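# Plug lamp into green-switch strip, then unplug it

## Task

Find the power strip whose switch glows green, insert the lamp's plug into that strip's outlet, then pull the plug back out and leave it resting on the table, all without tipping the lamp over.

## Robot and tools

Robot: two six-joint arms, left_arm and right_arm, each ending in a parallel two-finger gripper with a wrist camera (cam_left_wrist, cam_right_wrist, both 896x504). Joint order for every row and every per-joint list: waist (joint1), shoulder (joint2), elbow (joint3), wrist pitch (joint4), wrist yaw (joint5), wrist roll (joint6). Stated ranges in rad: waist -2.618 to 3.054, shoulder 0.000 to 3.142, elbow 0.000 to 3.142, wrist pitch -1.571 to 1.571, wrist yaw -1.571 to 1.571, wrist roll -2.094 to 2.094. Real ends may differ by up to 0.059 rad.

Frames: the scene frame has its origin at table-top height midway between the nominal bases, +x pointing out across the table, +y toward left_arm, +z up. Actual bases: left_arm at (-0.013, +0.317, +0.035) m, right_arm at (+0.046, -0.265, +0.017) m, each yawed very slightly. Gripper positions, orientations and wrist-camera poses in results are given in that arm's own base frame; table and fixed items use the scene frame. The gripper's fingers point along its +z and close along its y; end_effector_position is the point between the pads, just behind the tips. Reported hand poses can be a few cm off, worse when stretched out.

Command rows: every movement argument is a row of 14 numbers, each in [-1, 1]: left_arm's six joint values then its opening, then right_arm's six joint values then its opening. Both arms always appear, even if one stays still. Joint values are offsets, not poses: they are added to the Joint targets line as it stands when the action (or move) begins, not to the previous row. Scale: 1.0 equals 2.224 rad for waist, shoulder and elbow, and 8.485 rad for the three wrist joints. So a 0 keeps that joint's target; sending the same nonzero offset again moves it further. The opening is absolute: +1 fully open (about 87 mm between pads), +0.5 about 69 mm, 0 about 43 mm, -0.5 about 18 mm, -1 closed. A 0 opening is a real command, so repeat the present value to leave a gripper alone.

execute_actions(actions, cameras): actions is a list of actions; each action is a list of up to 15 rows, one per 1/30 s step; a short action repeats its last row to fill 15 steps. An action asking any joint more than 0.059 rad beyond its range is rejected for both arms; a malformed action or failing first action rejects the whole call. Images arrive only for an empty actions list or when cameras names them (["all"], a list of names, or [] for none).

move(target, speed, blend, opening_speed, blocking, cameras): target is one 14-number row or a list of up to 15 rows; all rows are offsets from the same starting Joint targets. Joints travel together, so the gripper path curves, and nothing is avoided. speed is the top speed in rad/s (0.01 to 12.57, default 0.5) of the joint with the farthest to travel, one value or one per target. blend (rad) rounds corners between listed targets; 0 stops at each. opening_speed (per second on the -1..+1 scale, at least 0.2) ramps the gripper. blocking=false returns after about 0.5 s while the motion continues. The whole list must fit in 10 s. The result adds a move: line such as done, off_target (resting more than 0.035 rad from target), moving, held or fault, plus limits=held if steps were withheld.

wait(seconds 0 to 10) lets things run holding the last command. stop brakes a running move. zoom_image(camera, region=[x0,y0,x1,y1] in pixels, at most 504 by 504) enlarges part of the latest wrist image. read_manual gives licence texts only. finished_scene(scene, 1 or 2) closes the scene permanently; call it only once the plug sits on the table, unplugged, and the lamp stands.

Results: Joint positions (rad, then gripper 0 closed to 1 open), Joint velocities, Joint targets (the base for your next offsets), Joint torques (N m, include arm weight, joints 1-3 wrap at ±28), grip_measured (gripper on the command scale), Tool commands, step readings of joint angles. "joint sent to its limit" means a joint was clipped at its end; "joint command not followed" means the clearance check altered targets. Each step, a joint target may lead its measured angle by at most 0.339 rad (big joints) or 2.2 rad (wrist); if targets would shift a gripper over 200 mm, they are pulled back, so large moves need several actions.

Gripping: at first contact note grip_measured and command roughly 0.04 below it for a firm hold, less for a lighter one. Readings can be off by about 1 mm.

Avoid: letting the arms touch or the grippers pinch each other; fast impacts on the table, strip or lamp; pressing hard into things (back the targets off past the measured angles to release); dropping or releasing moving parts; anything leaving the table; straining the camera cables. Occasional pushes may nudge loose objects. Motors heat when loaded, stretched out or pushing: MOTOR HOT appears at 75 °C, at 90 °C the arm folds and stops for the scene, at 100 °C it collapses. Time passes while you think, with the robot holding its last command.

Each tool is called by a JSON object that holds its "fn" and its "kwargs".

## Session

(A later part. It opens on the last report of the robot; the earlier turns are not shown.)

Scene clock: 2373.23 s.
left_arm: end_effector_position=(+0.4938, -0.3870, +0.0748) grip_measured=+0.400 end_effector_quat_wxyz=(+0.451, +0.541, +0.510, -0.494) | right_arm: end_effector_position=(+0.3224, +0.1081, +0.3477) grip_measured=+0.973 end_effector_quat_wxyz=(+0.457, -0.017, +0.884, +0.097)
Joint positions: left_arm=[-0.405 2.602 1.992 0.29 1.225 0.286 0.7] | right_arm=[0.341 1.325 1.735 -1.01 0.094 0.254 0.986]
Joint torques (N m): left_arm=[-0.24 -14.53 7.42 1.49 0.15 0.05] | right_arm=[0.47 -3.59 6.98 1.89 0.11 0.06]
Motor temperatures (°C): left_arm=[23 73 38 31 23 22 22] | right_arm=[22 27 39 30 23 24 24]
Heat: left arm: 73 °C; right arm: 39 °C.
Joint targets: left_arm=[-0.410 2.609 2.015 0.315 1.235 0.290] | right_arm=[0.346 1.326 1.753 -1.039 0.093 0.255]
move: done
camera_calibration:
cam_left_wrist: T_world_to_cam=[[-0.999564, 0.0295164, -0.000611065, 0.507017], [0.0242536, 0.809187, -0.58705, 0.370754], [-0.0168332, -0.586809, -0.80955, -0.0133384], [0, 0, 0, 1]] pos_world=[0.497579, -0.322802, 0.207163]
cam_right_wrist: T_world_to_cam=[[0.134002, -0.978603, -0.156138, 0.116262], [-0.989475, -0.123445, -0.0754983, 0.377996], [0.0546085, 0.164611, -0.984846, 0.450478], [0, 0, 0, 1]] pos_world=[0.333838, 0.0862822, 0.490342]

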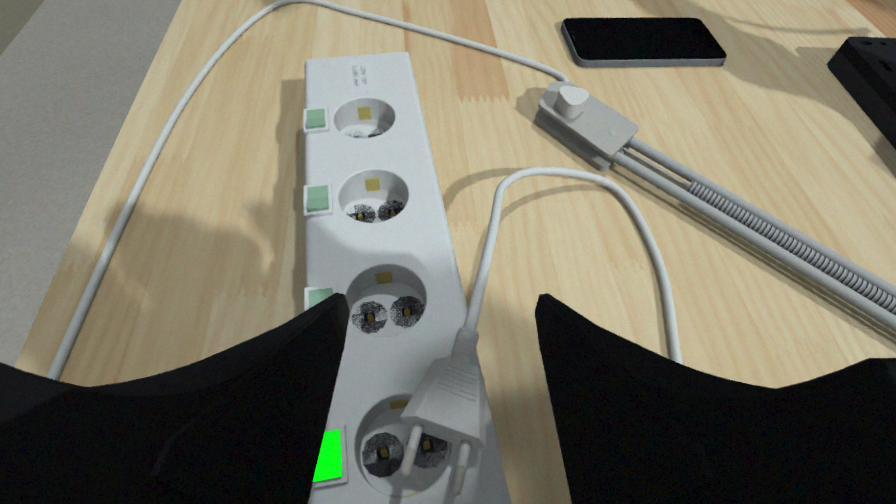

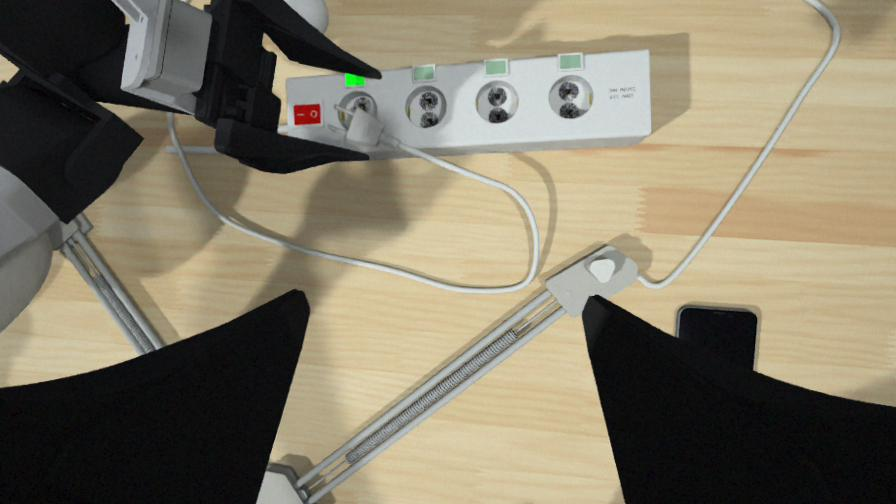

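{"fn": "move", "kwargs": {"target": [0,0.0342,-0.0234,0.0136,0,0,0.4,0,0,0,0,0,0,1], "speed": 0.2, "cameras": ["cam_left_wrist"]}}

Scene clock: 2399.63 s.
left_arm: end_effector_position=(+0.4939, -0.3871, +0.0355) grip_measured=+0.400 end_effector_quat_wxyz=(+0.454, +0.543, +0.507, -0.492) | right_arm: end_effector_position=(+0.3224, +0.1081, +0.3477) grip_measured=+0.973 end_effector_quat_wxyz=(+0.457, -0.017, +0.884, +0.097)
Joint positions: left_arm=[-0.405 2.677 1.968 0.4 1.225 0.286 0.7] | right_arm=[0.341 1.325 1.735 -1.01 0.094 0.254 0.986]
Joint torques (N m): left_arm=[-0.38 -14.52 5.05 1.51 0.25 0.03] | right_arm=[0.44 -3.62 6.99 1.87 0.11 0.06]
Motor temperatures (°C): left_arm=[23 71 38 31 23 22 22] | right_arm=[22 27 40 30 23 24 24]
Heat: left arm: 71 °C; right arm: 40 °C.
Joint targets: left_arm=[-0.410 2.685 1.963 0.431 1.235 0.290] | right_arm=[0.346 1.326 1.753 -1.039 0.093 0.255]
move: done
camera_calibration:
cam_left_wrist: T_world_to_cam=[[-0.999505, 0.0298941, -0.00980231, 0.507602], [0.0299162, 0.80673, -0.590163, 0.344173], [-0.00973455, -0.590164, -0.807225, -0.0501001], [0, 0, 0, 1]] pos_world=[0.496567, -0.322396, 0.167652]
Images, in order (width x height): cam_left_wrist 896x504.

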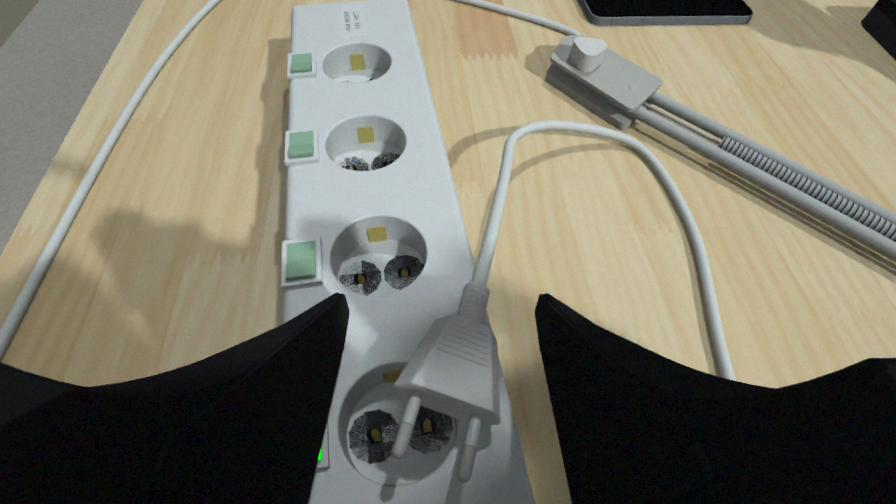

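{"fn": "move", "kwargs": {"target": [0,0,0,0,0,0,-0.9,0,0,0,0,0,0,1], "opening_speed": 0.8, "cameras": ["cam_left_wrist"]}}

Scene clock: 2406.03 s.
left_arm: end_effector_position=(+0.4933, -0.3872, +0.0360) grip_measured=-0.305 end_effector_quat_wxyz=(+0.454, +0.544, +0.505, -0.494) | right_arm: end_effector_position=(+0.3224, +0.1081, +0.3477) grip_measured=+0.973 end_effector_quat_wxyz=(+0.457, -0.017, +0.884, +0.097)
Joint positions: left_arm=[-0.405 2.677 1.968 0.403 1.23 0.285 0.347] | right_arm=[0.341 1.325 1.735 -1.01 0.094 0.254 0.986]
Joint torques (N m): left_arm=[-0.31 -14.58 5.18 1.55 0.12 0.08] | right_arm=[0.49 -3.73 7.02 1.88 0.1 0.05]
Motor temperatures (°C): left_arm=[23 70 38 32 23 22 22] | right_arm=[22 27 40 30 23 24 24]
Heat: left arm: 70 °C; right arm: 40 °C.
Joint targets: left_arm=[-0.410 2.685 1.963 0.431 1.235 0.290] | right_arm=[0.346 1.326 1.753 -1.039 0.093 0.255]
move: done
camera_calibration:
cam_left_wrist: T_world_to_cam=[[-0.999359, 0.034062, -0.0110139, 0.508576], [0.0339709, 0.805299, -0.591895, 0.342074], [-0.0112916, -0.591889, -0.80594, -0.0496614], [0, 0, 0, 1]] pos_world=[0.496069, -0.322189, 0.168049]
Images, in order (width x height): cam_left_wrist 896x504.

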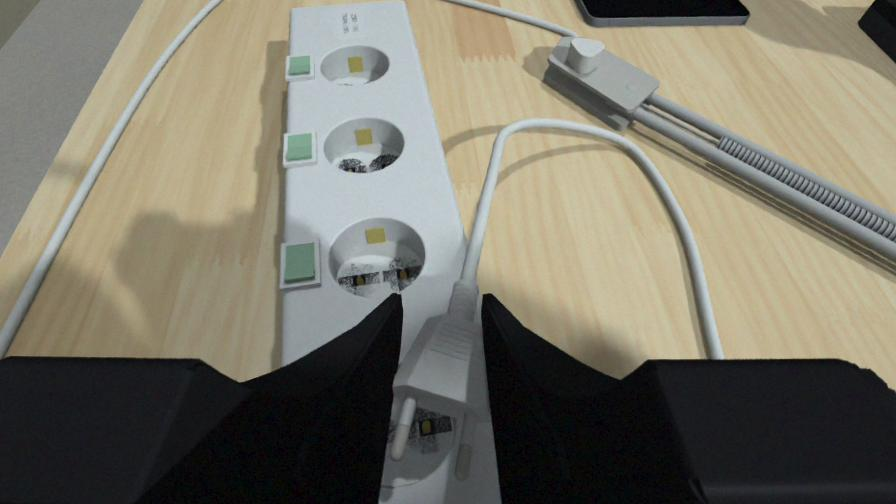

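{"fn": "move", "kwargs": {"target": [[0,-0.09,0,0,0,0,-0.9,0,0,0,0,0,0,1],[0.0423,-0.29,-0.3746,0.0152,0.0088,0.013,-0.9,0,0,0,0,0,0,1]], "speed": [0.3,0.5], "blend": [0.04,0], "cameras": ["all"]}}

Scene clock: 2423.93 s.
left_arm: end_effector_position=(+0.3744, -0.2990, +0.0905) grip_measured=-0.305 end_effector_quat_wxyz=(+0.448, +0.538, +0.515, -0.494) | right_arm: end_effector_position=(+0.3224, +0.1081, +0.3477) grip_measured=+0.973 end_effector_quat_wxyz=(+0.457, -0.017, +0.884, +0.097)
Joint positions: left_arm=[-0.323 2.08 1.136 0.528 1.297 0.375 0.347] | right_arm=[0.341 1.325 1.735 -1.01 0.094 0.254 0.986]
Joint torques (N m): left_arm=[0.42 -14.39 4.37 1.49 0.26 0.27] | right_arm=[0.47 -3.64 7.02 1.88 0.11 0.08]
Motor temperatures (°C): left_arm=[23 68 38 32 23 22 22] | right_arm=[22 27 40 30 23 24 24]
Heat: left arm: 68 °C; right arm: 40 °C.
Joint targets: left_arm=[-0.316 2.040 1.130 0.560 1.310 0.400] | right_arm=[0.346 1.326 1.753 -1.039 0.093 0.255]
move: off_target (left_arm); left_arm: the shoulder is farthest, 0.040 rad from its target
camera_calibration:
cam_left_wrist: T_world_to_cam=[[-0.999658, 0.0240289, 0.0103598, 0.382601], [0.0134443, 0.811303, -0.584472, 0.316109], [-0.0224491, -0.584133, -0.811348, 0.0521138], [0, 0, 0, 1]] pos_world=[0.37939, -0.235212, 0.223075]
cam_right_wrist: T_world_to_cam=[[0.134002, -0.978603, -0.156138, 0.116262], [-0.989475, -0.123445, -0.0754983, 0.377996], [0.0546085, 0.164611, -0.984846, 0.450478], [0, 0, 0, 1]] pos_world=[0.333838, 0.0862822, 0.490342]

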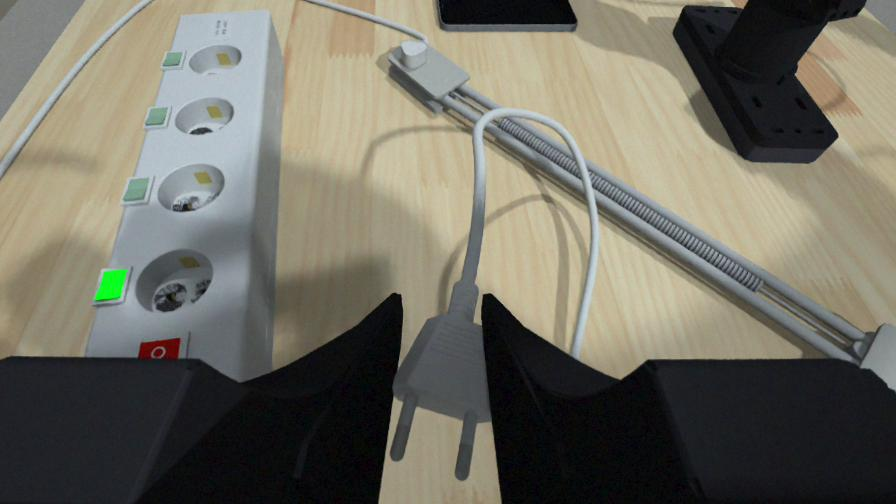

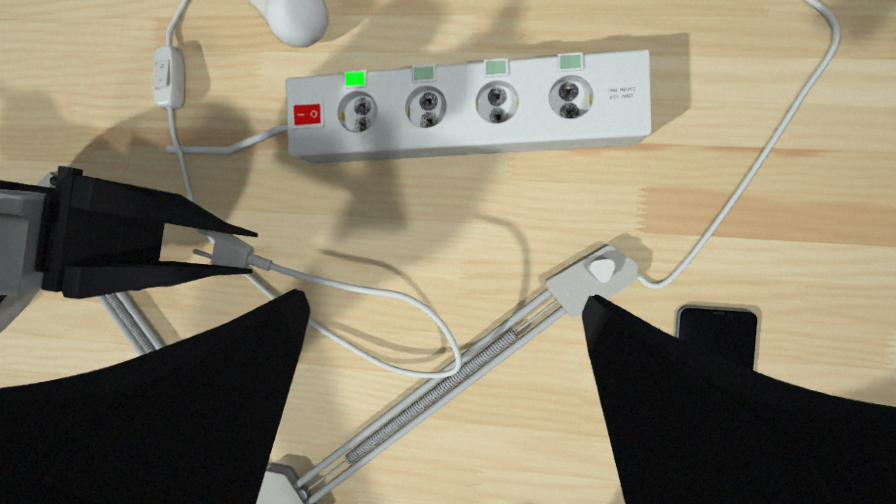

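{"fn": "move", "kwargs": {"target": [[-0.045,0.0706,0.0751,0.0094,-0.01,-0.0118,-0.9,0,0,0,0,0,0,1],[-0.045,0.195,0.0724,0.0446,-0.01,-0.0118,-0.9,0,0,0,0,0,0,1]], "speed": 0.3, "cameras": ["all"]}}

Scene clock: 2439.60 s.
left_arm: end_effector_position=(+0.3921, -0.3486, -0.0069) grip_measured=-0.305 end_effector_quat_wxyz=(+0.461, +0.551, +0.493, -0.490) | right_arm: end_effector_position=(+0.3224, +0.1081, +0.3477) grip_measured=+0.973 end_effector_quat_wxyz=(+0.457, -0.017, +0.884, +0.097)
Joint positions: left_arm=[-0.414 2.469 1.274 0.908 1.23 0.296 0.347] | right_arm=[0.341 1.325 1.735 -1.01 0.094 0.254 0.986]
Joint torques (N m): left_arm=[0.06 -12.01 5.53 1.56 0.05 0.04] | right_arm=[0.47 -3.6 7.04 1.89 0.11 0.08]
Motor temperatures (°C): left_arm=[23 67 38 33 23 22 23] | right_arm=[22 27 40 30 23 24 24]
Heat: left arm: 67 °C; right arm: 40 °C.
Joint targets: left_arm=[-0.416 2.473 1.291 0.938 1.225 0.300] | right_arm=[0.346 1.326 1.753 -1.039 0.093 0.255]
move: done
camera_calibration:
cam_left_wrist: T_world_to_cam=[[-0.998172, 0.0445433, -0.0408507, 0.40859], [0.0601371, 0.799457, -0.597705, 0.276692], [0.00603459, -0.599069, -0.800674, -0.0718851], [0, 0, 0, 1]] pos_world=[0.391637, -0.282467, 0.124515]
cam_right_wrist: T_world_to_cam=[[0.134002, -0.978603, -0.156138, 0.116262], [-0.989475, -0.123445, -0.0754983, 0.377996], [0.0546085, 0.164611, -0.984846, 0.450478], [0, 0, 0, 1]] pos_world=[0.333838, 0.0862822, 0.490342]

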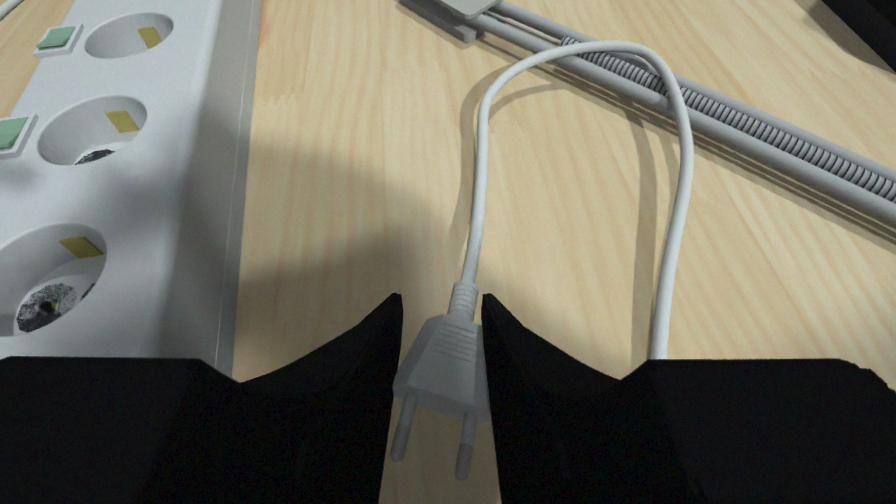

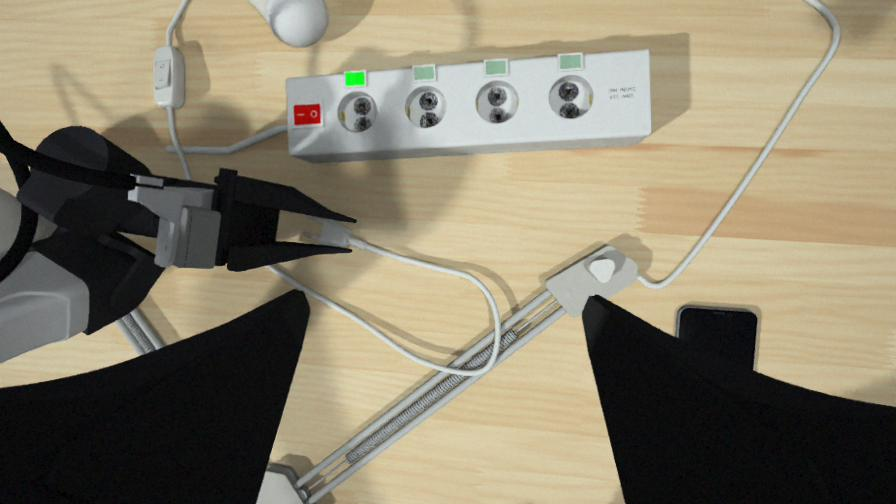

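{"fn": "move", "kwargs": {"target": [[0,0.009,0.003,0.003,0,0,-0.9,0,0,0,0,0,0,1],[0,0.009,0.003,0.003,0,0,0,0,0,0,0,0,0,1]], "speed": 0.1, "opening_speed": 0.7, "cameras": ["cam_left_wrist"]}}

Scene clock: 2445.63 s.
left_arm: end_effector_position=(+0.3924, -0.3488, -0.0106) grip_measured=+0.000 end_effector_quat_wxyz=(+0.465, +0.553, +0.489, -0.488) | right_arm: end_effector_position=(+0.3224, +0.1081, +0.3477) grip_measured=+0.973 end_effector_quat_wxyz=(+0.457, -0.017, +0.884, +0.097)
Joint positions: left_arm=[-0.414 2.484 1.274 0.935 1.23 0.296 0.5] | right_arm=[0.341 1.325 1.735 -1.01 0.094 0.254 0.986]
Joint torques (N m): left_arm=[-0.23 -11.81 5.97 1.51 0.04 0.03] | right_arm=[0.49 -3.55 6.95 1.89 0.1 0.06]
Motor temperatures (°C): left_arm=[23 66 37 33 23 22 23] | right_arm=[22 27 40 30 23 24 24]
Heat: left arm: 66 °C; right arm: 40 °C.
Joint targets: left_arm=[-0.416 2.494 1.298 0.964 1.225 0.300] | right_arm=[0.346 1.326 1.753 -1.039 0.093 0.255]
move: done
camera_calibration:
cam_left_wrist: T_world_to_cam=[[-0.997637, 0.0442391, -0.0525702, 0.408308], [0.0669874, 0.796407, -0.601039, 0.270808], [0.0152778, -0.603141, -0.797489, -0.0797894], [0, 0, 0, 1]] pos_world=[0.390422, -0.281861, 0.1206]
Images, in order (width x height): cam_left_wrist 896x504.

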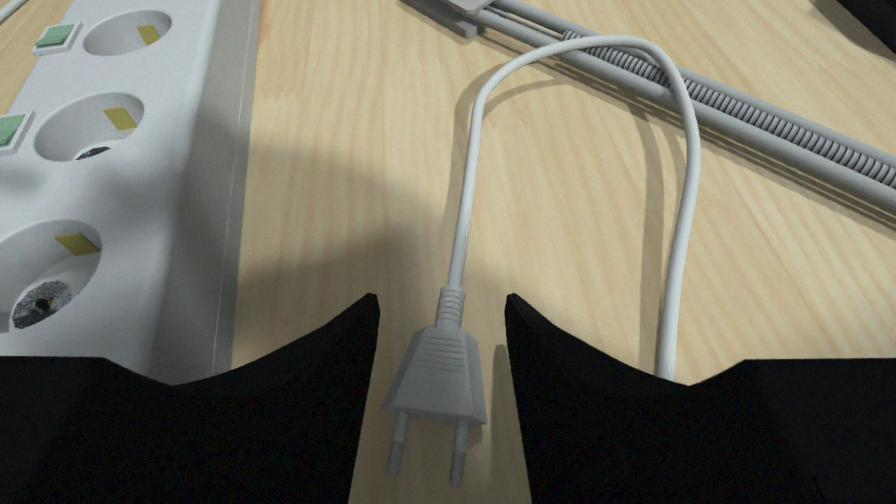

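{"fn": "move", "kwargs": {"target": [[0,-0.0872,0,0,0,0,0.2,0,0,0,0,0,0,1],[0.0297,-0.5818,-0.134,-0.0547,-0.0854,-0.0354,0.2,0,0,0,0,0,0,1],[0.0297,-0.5818,-0.134,-0.0547,-0.0854,-0.0354,0.2,0.0818,0.2759,-0.0782,-0.0202,-0.011,0.2125,0.3]], "speed": [0.3,0.6,0.7], "blend": [0.04,0.02,0], "cameras": ["all"]}}

Scene clock: 2490.13 s.
left_arm: end_effector_position=(+0.3505, -0.2231, +0.3958) grip_measured=+0.200 end_effector_quat_wxyz=(+0.736, +0.304, +0.532, -0.287) | right_arm: end_effector_position=(+0.3275, +0.2277, +0.0892) grip_measured=+0.300 end_effector_quat_wxyz=(+0.016, +0.690, +0.723, +0.026)
Joint positions: left_arm=[-0.357 1.203 1.007 0.487 0.515 0.002 0.6] | right_arm=[0.521 1.928 1.596 -1.179 0.016 2.044 0.65]
Joint torques (N m): left_arm=[0.68 -4.33 5.5 1.51 -0.31 -0.09] | right_arm=[0.57 -8.24 3.82 0.17 -0.04 0.22]
Motor temperatures (°C): left_arm=[23 59 37 34 23 22 22] | right_arm=[22 27 39 30 23 24 24]
Heat: left arm: 59 °C; right arm: 39 °C.
Joint targets: left_arm=[-0.350 1.200 1.000 0.499 0.500 0.000] | right_arm=[0.528 1.939 1.579 -1.210 0.000 2.058]
move: done
camera_calibration:
cam_left_wrist: T_world_to_cam=[[-0.714381, -0.685003, -0.142935, 0.156148], [-0.289916, 0.475642, -0.83049, 0.562138], [0.636874, -0.551847, -0.538383, 0.011733], [0, 0, 0, 1]] pos_world=[0.267049, -0.15394, 0.495486]
cam_right_wrist: T_world_to_cam=[[-0.995695, -0.0563004, -0.0736289, 0.344871], [-0.0926799, 0.614859, 0.783172, -0.160178], [0.00117843, 0.786625, -0.61743, 0.018975], [0, 0, 0, 1]] pos_world=[0.328519, 0.102977, 0.162555]

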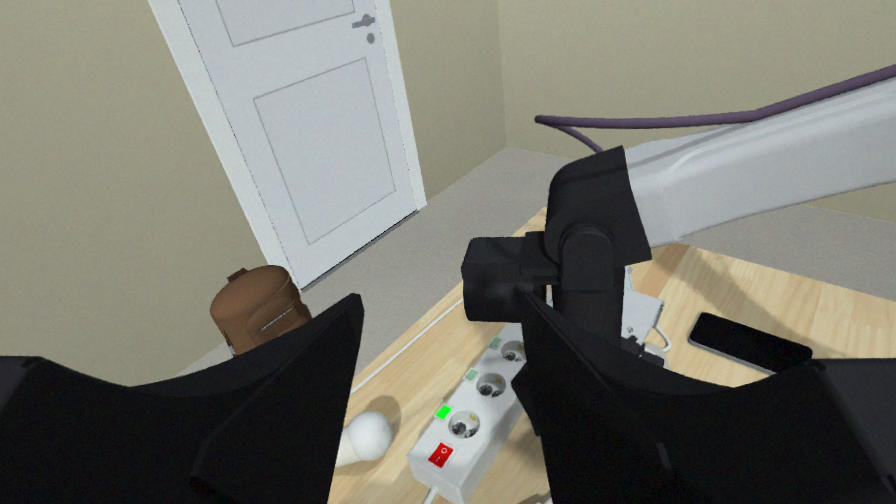

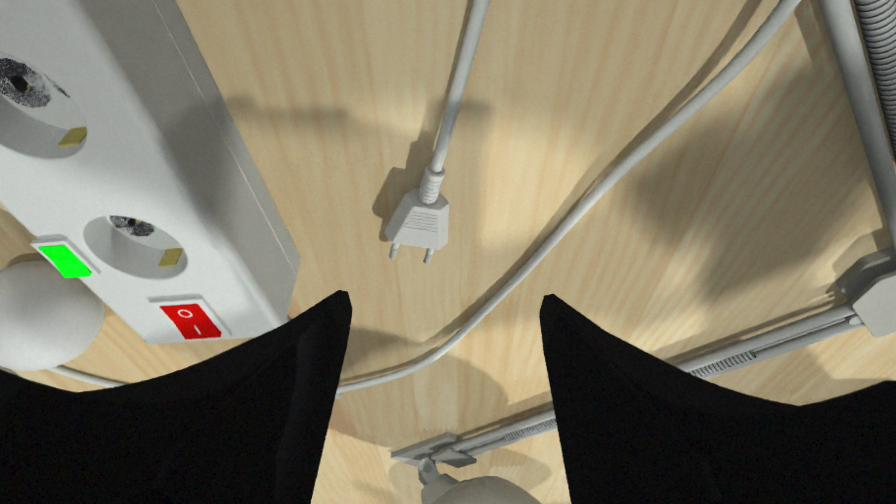

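{"fn": "move", "kwargs": {"target": [0,0,0,0,0,0,0.2,0,0.063,-0.013,0.0141,0,0,0.3], "speed": 0.3, "cameras": ["cam_right_wrist"]}}

Scene clock: 2502.40 s.
left_arm: end_effector_position=(+0.3505, -0.2231, +0.3958) grip_measured=+0.200 end_effector_quat_wxyz=(+0.736, +0.304, +0.532, -0.287) | right_arm: end_effector_position=(+0.3322, +0.2305, +0.0293) grip_measured=+0.300 end_effector_quat_wxyz=(+0.004, +0.690, +0.724, -0.013)
Joint positions: left_arm=[-0.357 1.203 1.007 0.487 0.515 0.002 0.6] | right_arm=[0.521 2.069 1.566 -1.091 0.015 2.044 0.65]
Joint torques (N m): left_arm=[0.8 -4.46 5.31 1.53 -0.31 -0.04] | right_arm=[0.53 -9.25 3.55 0.38 -0.04 0.23]
Motor temperatures (°C): left_arm=[23 54 37 34 23 22 22] | right_arm=[22 29 39 29 23 24 24]
Heat: left arm: 54 °C; right arm: 39 °C.
Joint targets: left_arm=[-0.350 1.200 1.000 0.499 0.500 0.000] | right_arm=[0.528 2.080 1.550 -1.091 0.000 2.058]
move: done
camera_calibration:
cam_right_wrist: T_world_to_cam=[[-0.998327, -0.0578134, 0.000879973, 0.34444], [-0.0367755, 0.64664, 0.761908, -0.139772], [-0.0446175, 0.760601, -0.647685, 0.00194579], [0, 0, 0, 1]] pos_world=[0.33881, 0.108815, 0.10745]
Images, in order (width x height): cam_right_wrist 896x504.

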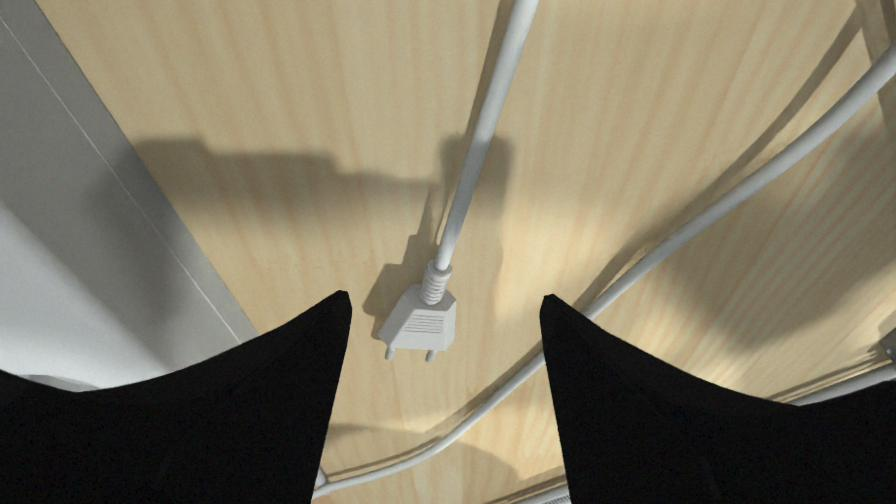

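{"fn": "move", "kwargs": {"target": [0,0,0,0,0,0,0.2,0.0247,0.0373,0.0283,0.0107,0,0,0.3], "speed": 0.2, "cameras": ["cam_right_wrist"]}}

Scene clock: 2519.83 s.
left_arm: end_effector_position=(+0.3505, -0.2231, +0.3958) grip_measured=+0.200 end_effector_quat_wxyz=(+0.736, +0.304, +0.532, -0.287) | right_arm: end_effector_position=(+0.3383, +0.2614, +0.0066) grip_measured=+0.300 end_effector_quat_wxyz=(+0.009, +0.670, +0.743, +0.005)
Joint positions: left_arm=[-0.357 1.203 1.007 0.487 0.515 0.002 0.6] | right_arm=[0.577 2.147 1.59 -1 0.015 2.044 0.65]
Joint torques (N m): left_arm=[0.83 -4.34 5.49 1.52 -0.3 -0.02] | right_arm=[0.54 -9.32 7.04 0.43 -0.05 0.24]
Motor temperatures (°C): left_arm=[23 49 37 34 23 22 22] | right_arm=[22 32 38 27 23 24 24]
Heat: left arm: 49 °C; right arm: 38 °C.
Joint targets: left_arm=[-0.350 1.200 1.000 0.499 0.500 0.000] | right_arm=[0.583 2.163 1.613 -1.000 0.000 2.058]
move: done
camera_calibration:
cam_right_wrist: T_world_to_cam=[[-0.993075, -0.112886, -0.0325474, 0.365135], [-0.0966325, 0.627284, 0.772773, -0.117008], [-0.0668187, 0.770566, -0.633848, -0.031251], [0, 0, 0, 1]] pos_world=[0.349211, 0.138697, 0.0824967]
Images, in order (width x height): cam_right_wrist 896x504.

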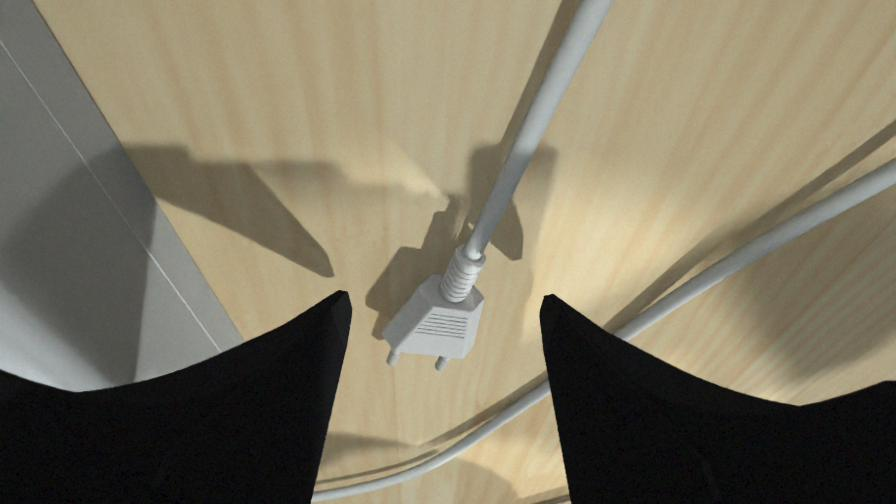

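{"fn": "move", "kwargs": {"target": [0,0,0,0,0,0,0.2,-0.0015,0.0076,-0.0238,0.0055,0,0,0.3], "speed": 0.1, "cameras": ["cam_right_wrist"]}}

Scene clock: 2527.50 s.
left_arm: end_effector_position=(+0.3505, -0.2231, +0.3958) grip_measured=+0.200 end_effector_quat_wxyz=(+0.736, +0.304, +0.532, -0.287) | right_arm: end_effector_position=(+0.3437, +0.2651, -0.0003) grip_measured=+0.300 end_effector_quat_wxyz=(+0.011, +0.670, +0.742, +0.016)
Joint positions: left_arm=[-0.357 1.203 1.007 0.487 0.515 0.002 0.6] | right_arm=[0.577 2.16 1.58 -0.954 0.014 2.045 0.65]
Joint torques (N m): left_arm=[0.69 -4.31 5.14 1.56 -0.31 -0.04] | right_arm=[0.24 -9.06 3.21 0.47 -0.02 0.23]
Heat: left arm: 48 °C; right arm: 39 °C.
Joint targets: left_arm=[-0.350 1.200 1.000 0.499 0.500 0.000] | right_arm=[0.579 2.179 1.560 -0.953 0.000 2.058]
move: done
camera_calibration:
cam_right_wrist: T_world_to_cam=[[-0.99235, -0.111991, -0.051956, 0.37023], [-0.110458, 0.61745, 0.778816, -0.106107], [-0.0551405, 0.778597, -0.625097, -0.0442302], [0, 0, 0, 1]] pos_world=[0.353239, 0.141416, 0.0742249]
Images, in order (width x height): cam_right_wrist 896x504.

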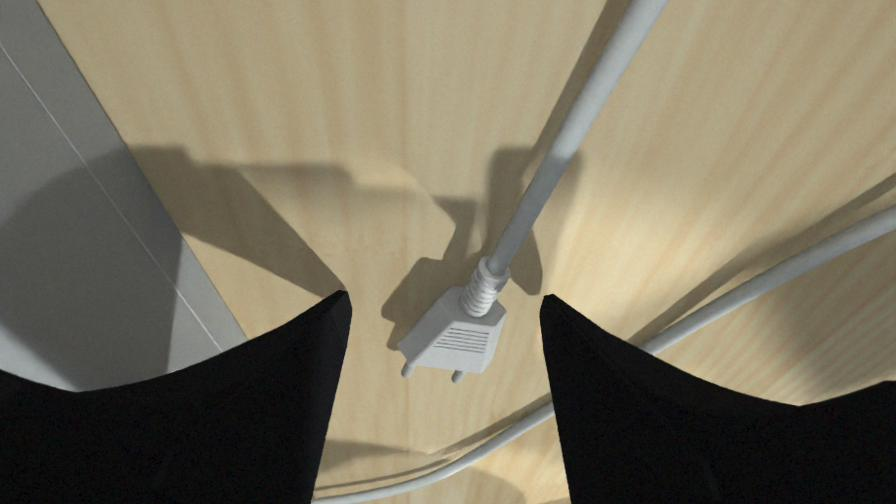

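{"fn": "move", "kwargs": {"target": [0,0,0,0,0,0,0.2,0.0056,0.0063,-0.0045,-0.002,0,0,0.3], "speed": 0.1, "cameras": ["cam_right_wrist"]}}

Scene clock: 2537.90 s.
left_arm: end_effector_position=(+0.3505, -0.2231, +0.3958) grip_measured=+0.200 end_effector_quat_wxyz=(+0.736, +0.304, +0.532, -0.287) | right_arm: end_effector_position=(+0.3414, +0.2678, -0.0011) grip_measured=+0.300 end_effector_quat_wxyz=(+0.011, +0.667, +0.745, +0.015)
Joint positions: left_arm=[-0.357 1.203 1.007 0.487 0.515 0.002 0.6] | right_arm=[0.585 2.162 1.579 -0.953 0.013 2.045 0.65]
Joint torques (N m): left_arm=[0.7 -4.59 5.3 1.56 -0.33 -0.05] | right_arm=[0.65 -7.8 2.43 0.29 -0.01 0.18]
Heat: left arm: 46 °C; right arm: 38 °C.
Joint targets: left_arm=[-0.350 1.200 1.000 0.499 0.500 0.000] | right_arm=[0.592 2.194 1.550 -0.970 0.000 2.058]
move: done
camera_calibration:
cam_right_wrist: T_world_to_cam=[[-0.991568, -0.119234, -0.05076, 0.369787], [-0.114041, 0.616836, 0.778786, -0.10602], [-0.0615475, 0.778008, -0.625232, -0.0446448], [0, 0, 0, 1]] pos_world=[0.35183, 0.144222, 0.0734236]
Images, in order (width x height): cam_right_wrist 896x504.

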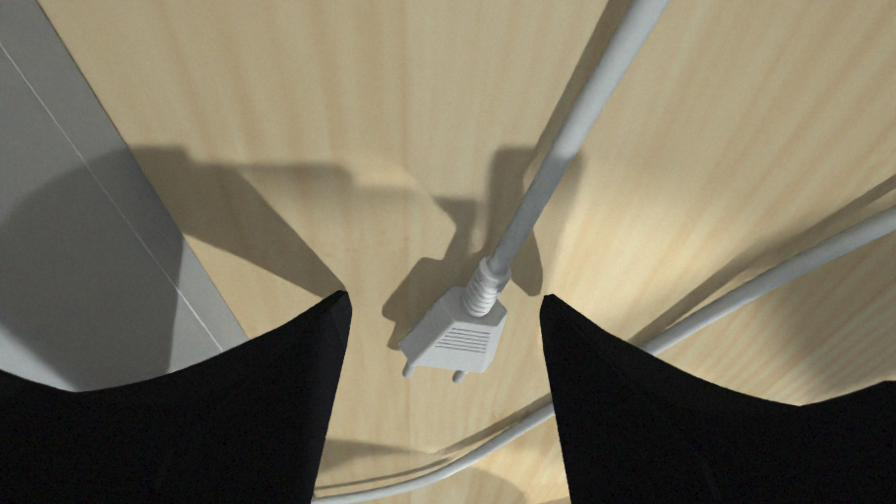

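{"fn": "move", "kwargs": {"target": [[0,0,0,0,0,0,0.2,0,-0.007,0,0,0,0,0.3],[0,0,0,0,0,0,0.2,0,-0.007,0,0,0,0,-0.95]], "speed": 0.1, "opening_speed": 0.6, "cameras": ["cam_right_wrist"]}}

{"fn": "zoom_image", "kwargs": {"camera": "cam_right_wrist", "region": [370, 240, 530, 410]}}

Scene clock: 2547.70 s.
left_arm: end_effector_position=(+0.3505, -0.2231, +0.3958) grip_measured=+0.200 end_effector_quat_wxyz=(+0.736, +0.304, +0.532, -0.287) | right_arm: end_effector_position=(+0.3408, +0.2678, -0.0019) grip_measured=-0.391 end_effector_quat_wxyz=(+0.010, +0.667, +0.744, +0.015)
Joint positions: left_arm=[-0.357 1.203 1.007 0.487 0.515 0.002 0.6] | right_arm=[0.585 2.162 1.576 -0.951 0.012 2.047 0.304]
Joint torques (N m): left_arm=[0.75 -4.42 5.45 1.54 -0.27 -0.03] | right_arm=[0.68 -9.36 2.67 0.27 0.02 0.19]
Heat: left arm: 45 °C; right arm: 37 °C.
Joint targets: left_arm=[-0.350 1.200 1.000 0.499 0.500 0.000] | right_arm=[0.592 2.178 1.550 -0.970 0.000 2.058]
move: done
camera_calibration:
cam_right_wrist: T_world_to_cam=[[-0.991845, -0.117706, -0.0488829, 0.368861], [-0.111554, 0.616224, 0.779631, -0.10611], [-0.0616444, 0.778725, -0.624329, -0.0452244], [0, 0, 0, 1]] pos_world=[0.351228, 0.144022, 0.0725226]
Images, in order (width x height): cam_right_wrist 896x504.

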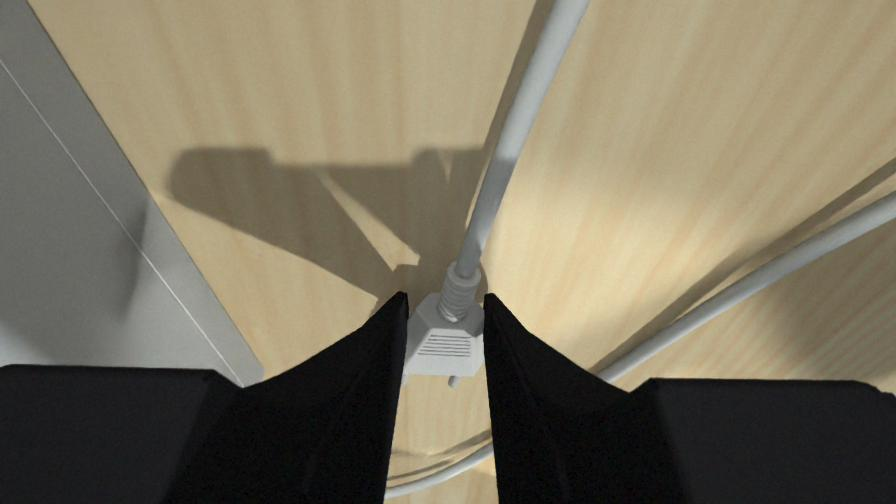

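Scaled by 2.965.

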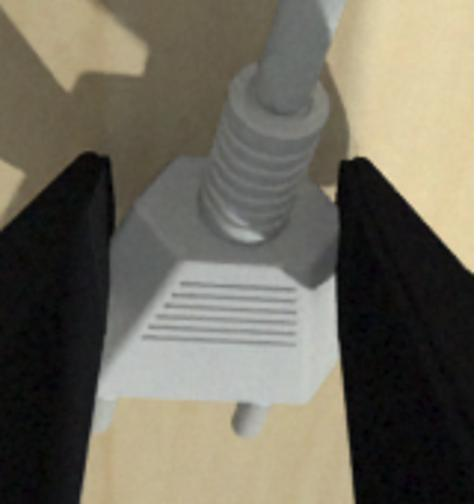

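{"fn": "move", "kwargs": {"target": [[0,0,0,0,0,0,0.2,0,0,0,0,0,0,0.3],[0,0,0,0,0,0,0.2,-0.0085,-0.009,-0.0135,0.0013,0,-0.0021,0.3],[0,0,0,0,0,0,0.2,-0.0085,-0.009,-0.0135,0.0013,0,-0.0021,-0.95]], "opening_speed": 1.5, "cameras": ["cam_right_wrist"]}}

Scene clock: 2575.90 s.
left_arm: end_effector_position=(+0.3505, -0.2231, +0.3958) grip_measured=+0.200 end_effector_quat_wxyz=(+0.736, +0.304, +0.532, -0.287) | right_arm: end_effector_position=(+0.3394, +0.2672, -0.0023) grip_measured=-0.394 end_effector_quat_wxyz=(+0.003, +0.669, +0.743, +0.022)
Joint positions: left_arm=[-0.357 1.203 1.007 0.487 0.515 0.002 0.6] | right_arm=[0.579 2.149 1.55 -0.928 -0.005 2.046 0.303]
Joint torques (N m): left_arm=[0.59 -4.63 5.34 1.55 -0.31 -0.02] | right_arm=[-0.57 -9.89 2.29 0.16 0.17 0]
Motor temperatures (°C): left_arm=[23 42 37 34 23 22 21] | right_arm=[22 40 36 26 23 24 25]
Heat: left arm: 42 °C; right arm: 40 °C.
Joint targets: left_arm=[-0.350 1.200 1.000 0.499 0.500 0.000] | right_arm=[0.573 2.158 1.520 -0.959 0.000 2.040]
move: done
camera_calibration:
cam_right_wrist: T_world_to_cam=[[-0.992451, -0.112173, -0.0495714, 0.366096], [-0.107547, 0.601793, 0.791378, -0.103163], [-0.0589396, 0.790735, -0.609314, -0.0493173], [0, 0, 0, 1]] pos_world=[0.349331, 0.142146, 0.069739]
Images, in order (width x height): cam_right_wrist 896x504.

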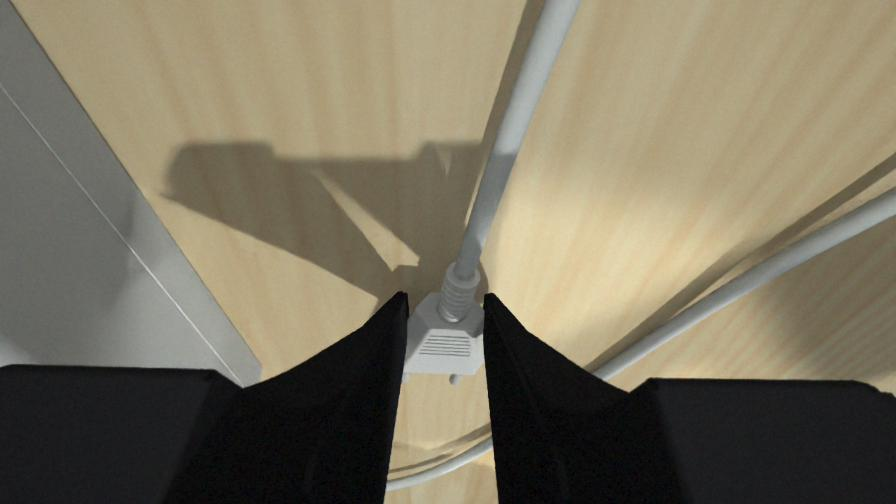

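{"fn": "move", "kwargs": {"target": [[0,0,0,0,0,0,0.2,0,0,0,0,0,0,0.3],[0,0,0,0,0,0,0.2,-0.011,-0.0145,-0.018,0.0009,0,-0.0028,0.3],[0,0,0,0,0,0,0.2,-0.011,-0.0145,-0.018,0.0009,0,-0.0028,-0.95]], "opening_speed": 1.5, "cameras": ["cam_right_wrist"]}}

Scene clock: 2585.10 s.
left_arm: end_effector_position=(+0.3505, -0.2231, +0.3958) grip_measured=+0.200 end_effector_quat_wxyz=(+0.736, +0.304, +0.532, -0.287) | right_arm: end_effector_position=(+0.3351, +0.2547, -0.0028) grip_measured=-0.746 end_effector_quat_wxyz=(-0.003, +0.669, +0.743, +0.018)
Joint positions: left_arm=[-0.357 1.203 1.007 0.487 0.515 0.002 0.6] | right_arm=[0.554 2.123 1.506 -0.922 -0.016 2.02 0.127]
Joint torques (N m): left_arm=[0.61 -4.36 5.52 1.51 -0.26 0.02] | right_arm=[-0.53 -10.24 2.56 0.16 0.29 0.04]
Heat: left arm: 41 °C; right arm: 40 °C.
Joint targets: left_arm=[-0.350 1.200 1.000 0.499 0.500 0.000] | right_arm=[0.548 2.126 1.480 -0.951 0.000 2.017]
move: done
camera_calibration:
cam_right_wrist: T_world_to_cam=[[-0.992901, -0.11364, -0.0351225, 0.361073], [-0.0967313, 0.599643, 0.7944, -0.0987132], [-0.0692143, 0.792158, -0.606379, -0.0368941], [0, 0, 0, 1]] pos_world=[0.346407, 0.129451, 0.0687277]
Images, in order (width x height): cam_right_wrist 896x504.

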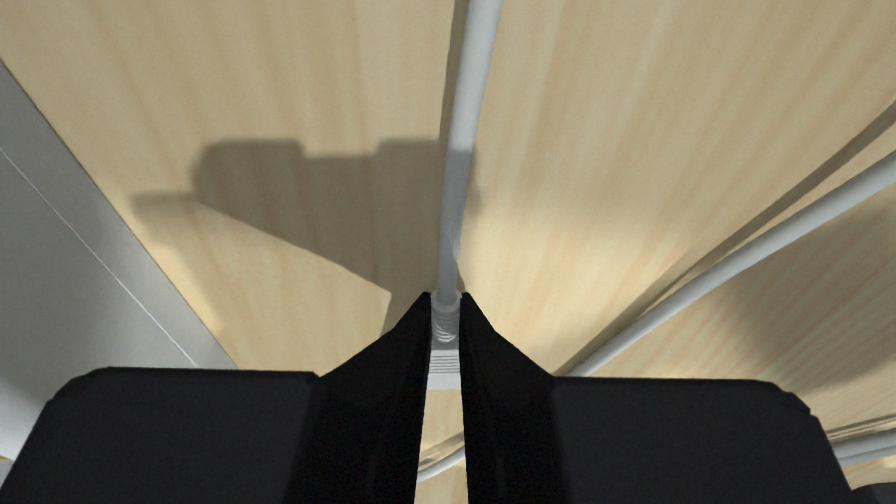

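{"fn": "move", "kwargs": {"target": [[0,0,0,0,0,0,0.2,0,-0.0175,0.118,-0.0325,0,0,-0.95],[0,0,0,0,0,0,0.2,-0.185,-0.001,-0.082,0.2085,-0.1608,-0.2377,-0.95]], "blend": 0.1, "speed": 0.7, "cameras": ["all"]}}

Scene clock: 2618.93 s.
left_arm: end_effector_position=(+0.3505, -0.2231, +0.3958) grip_measured=+0.200 end_effector_quat_wxyz=(+0.736, +0.304, +0.532, -0.287) | right_arm: end_effector_position=(+0.4534, +0.2381, +0.1664) grip_measured=-0.746 end_effector_quat_wxyz=(+0.518, -0.476, +0.523, +0.482)
Joint positions: left_arm=[-0.357 1.203 1.007 0.487 0.515 0.002 0.6] | right_arm=[0.143 2.109 1.315 0.798 -1.345 0.015 0.127]
Joint torques (N m): left_arm=[0.73 -4.4 5.31 1.49 -0.28 -0.05] | right_arm=[-0.64 -9.68 3.99 2.05 -0.16 -0.08]
Motor temperatures (°C): left_arm=[23 39 37 34 23 22 21] | right_arm=[22 46 35 25 23 24 26]
Heat: left arm: 39 °C; right arm: 46 °C.
Joint targets: left_arm=[-0.350 1.200 1.000 0.499 0.500 0.000] | right_arm=[0.137 2.123 1.298 0.818 -1.364 0.000]
move: done
camera_calibration:
cam_left_wrist: T_world_to_cam=[[-0.714381, -0.685003, -0.142935, 0.156148], [-0.289916, 0.475642, -0.83049, 0.562138], [0.636874, -0.551847, -0.538383, 0.011733], [0, 0, 0, 1]] pos_world=[0.267049, -0.15394, 0.495486]
cam_right_wrist: T_world_to_cam=[[0.997525, -0.0702923, -0.00162393, -0.435919], [-0.0556196, -0.774754, -0.629812, 0.333822], [0.0430127, 0.628343, -0.776746, 0.103596], [0, 0, 0, 1]] pos_world=[0.448951, 0.162894, 0.290005]

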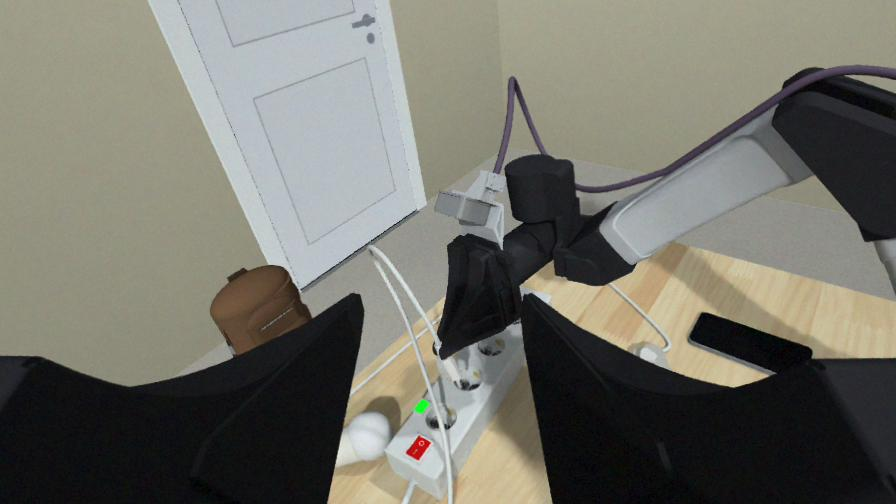

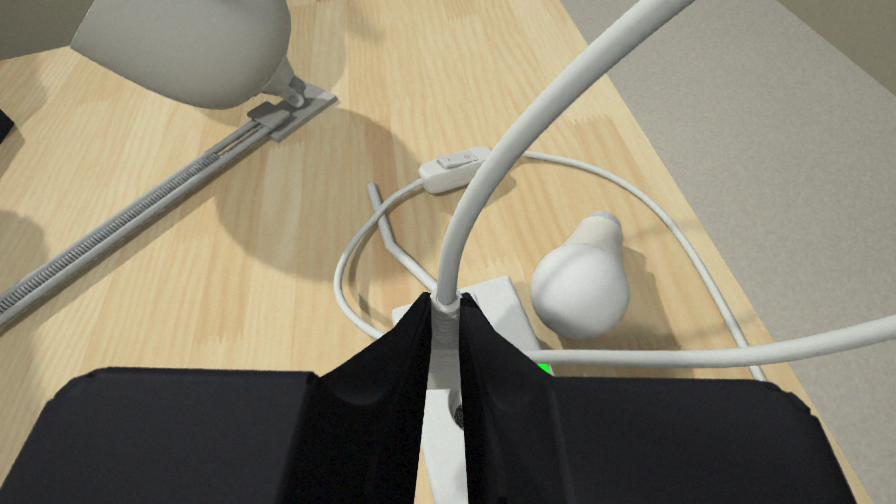

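{"fn": "move", "kwargs": {"target": [0,0,0,0,0,0,0.2,0.0238,0.147,0.230,-0.0216,-0.0245,-0.0015,-0.95], "cameras": ["all"]}}

{"fn": "zoom_image", "kwargs": {"camera": "cam_left_wrist", "region": [350, 240, 610, 500]}}

Scene clock: 2656.00 s.
left_arm: end_effector_position=(+0.3505, -0.2231, +0.3958) grip_measured=+0.200 end_effector_quat_wxyz=(+0.736, +0.304, +0.532, -0.287) | right_arm: end_effector_position=(+0.4876, +0.2694, +0.1415) grip_measured=-0.746 end_effector_quat_wxyz=(-0.455, +0.538, -0.460, -0.541)
Joint positions: left_arm=[-0.357 1.203 1.007 0.487 0.515 0.002 0.6] | right_arm=[0.184 2.434 1.78 0.648 -1.551 0.002 0.127]
Joint torques (N m): left_arm=[0.57 -4.34 5.33 1.48 -0.32 -0.05] | right_arm=[0.51 -12.03 8.4 1.54 -0.16 -0.1]
Heat: left arm: 38 °C; right arm: 42 °C.
Joint targets: left_arm=[-0.350 1.200 1.000 0.499 0.500 0.000] | right_arm=[0.190 2.450 1.810 0.635 -1.572 -0.013]
move: done
camera_calibration:
cam_left_wrist: T_world_to_cam=[[-0.714381, -0.685003, -0.142935, 0.156148], [-0.289916, 0.475642, -0.83049, 0.562138], [0.636874, -0.551847, -0.538383, 0.011733], [0, 0, 0, 1]] pos_world=[0.267049, -0.15394, 0.495486]
cam_right_wrist: T_world_to_cam=[[0.984203, 0.177041, 0.000792308, -0.528278], [0.13813, -0.765077, -0.628949, 0.247065], [-0.110744, 0.619123, -0.777446, 0.140705], [0, 0, 0, 1]] pos_world=[0.501388, 0.195436, 0.265201]

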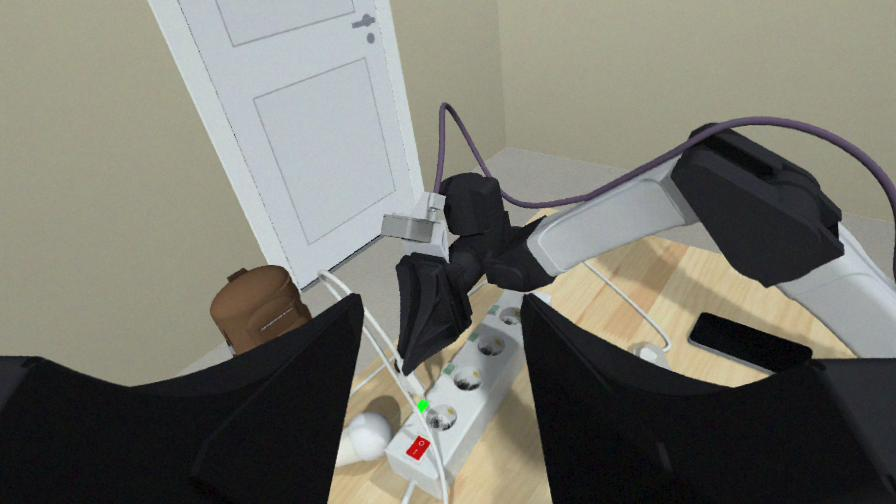

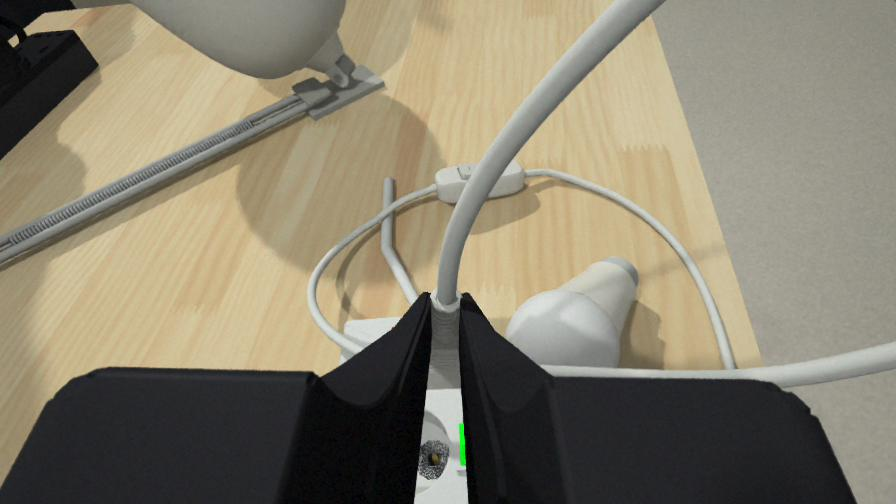

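Scaled by 1.938.

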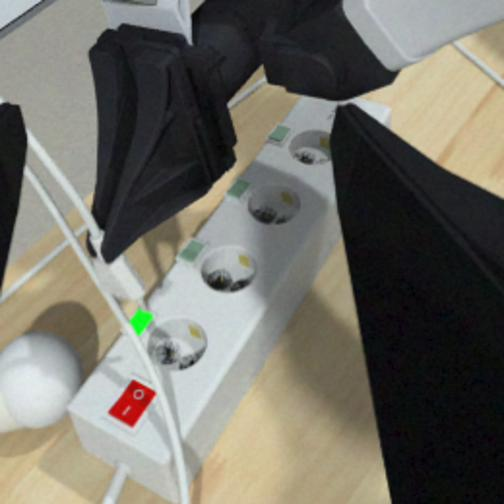

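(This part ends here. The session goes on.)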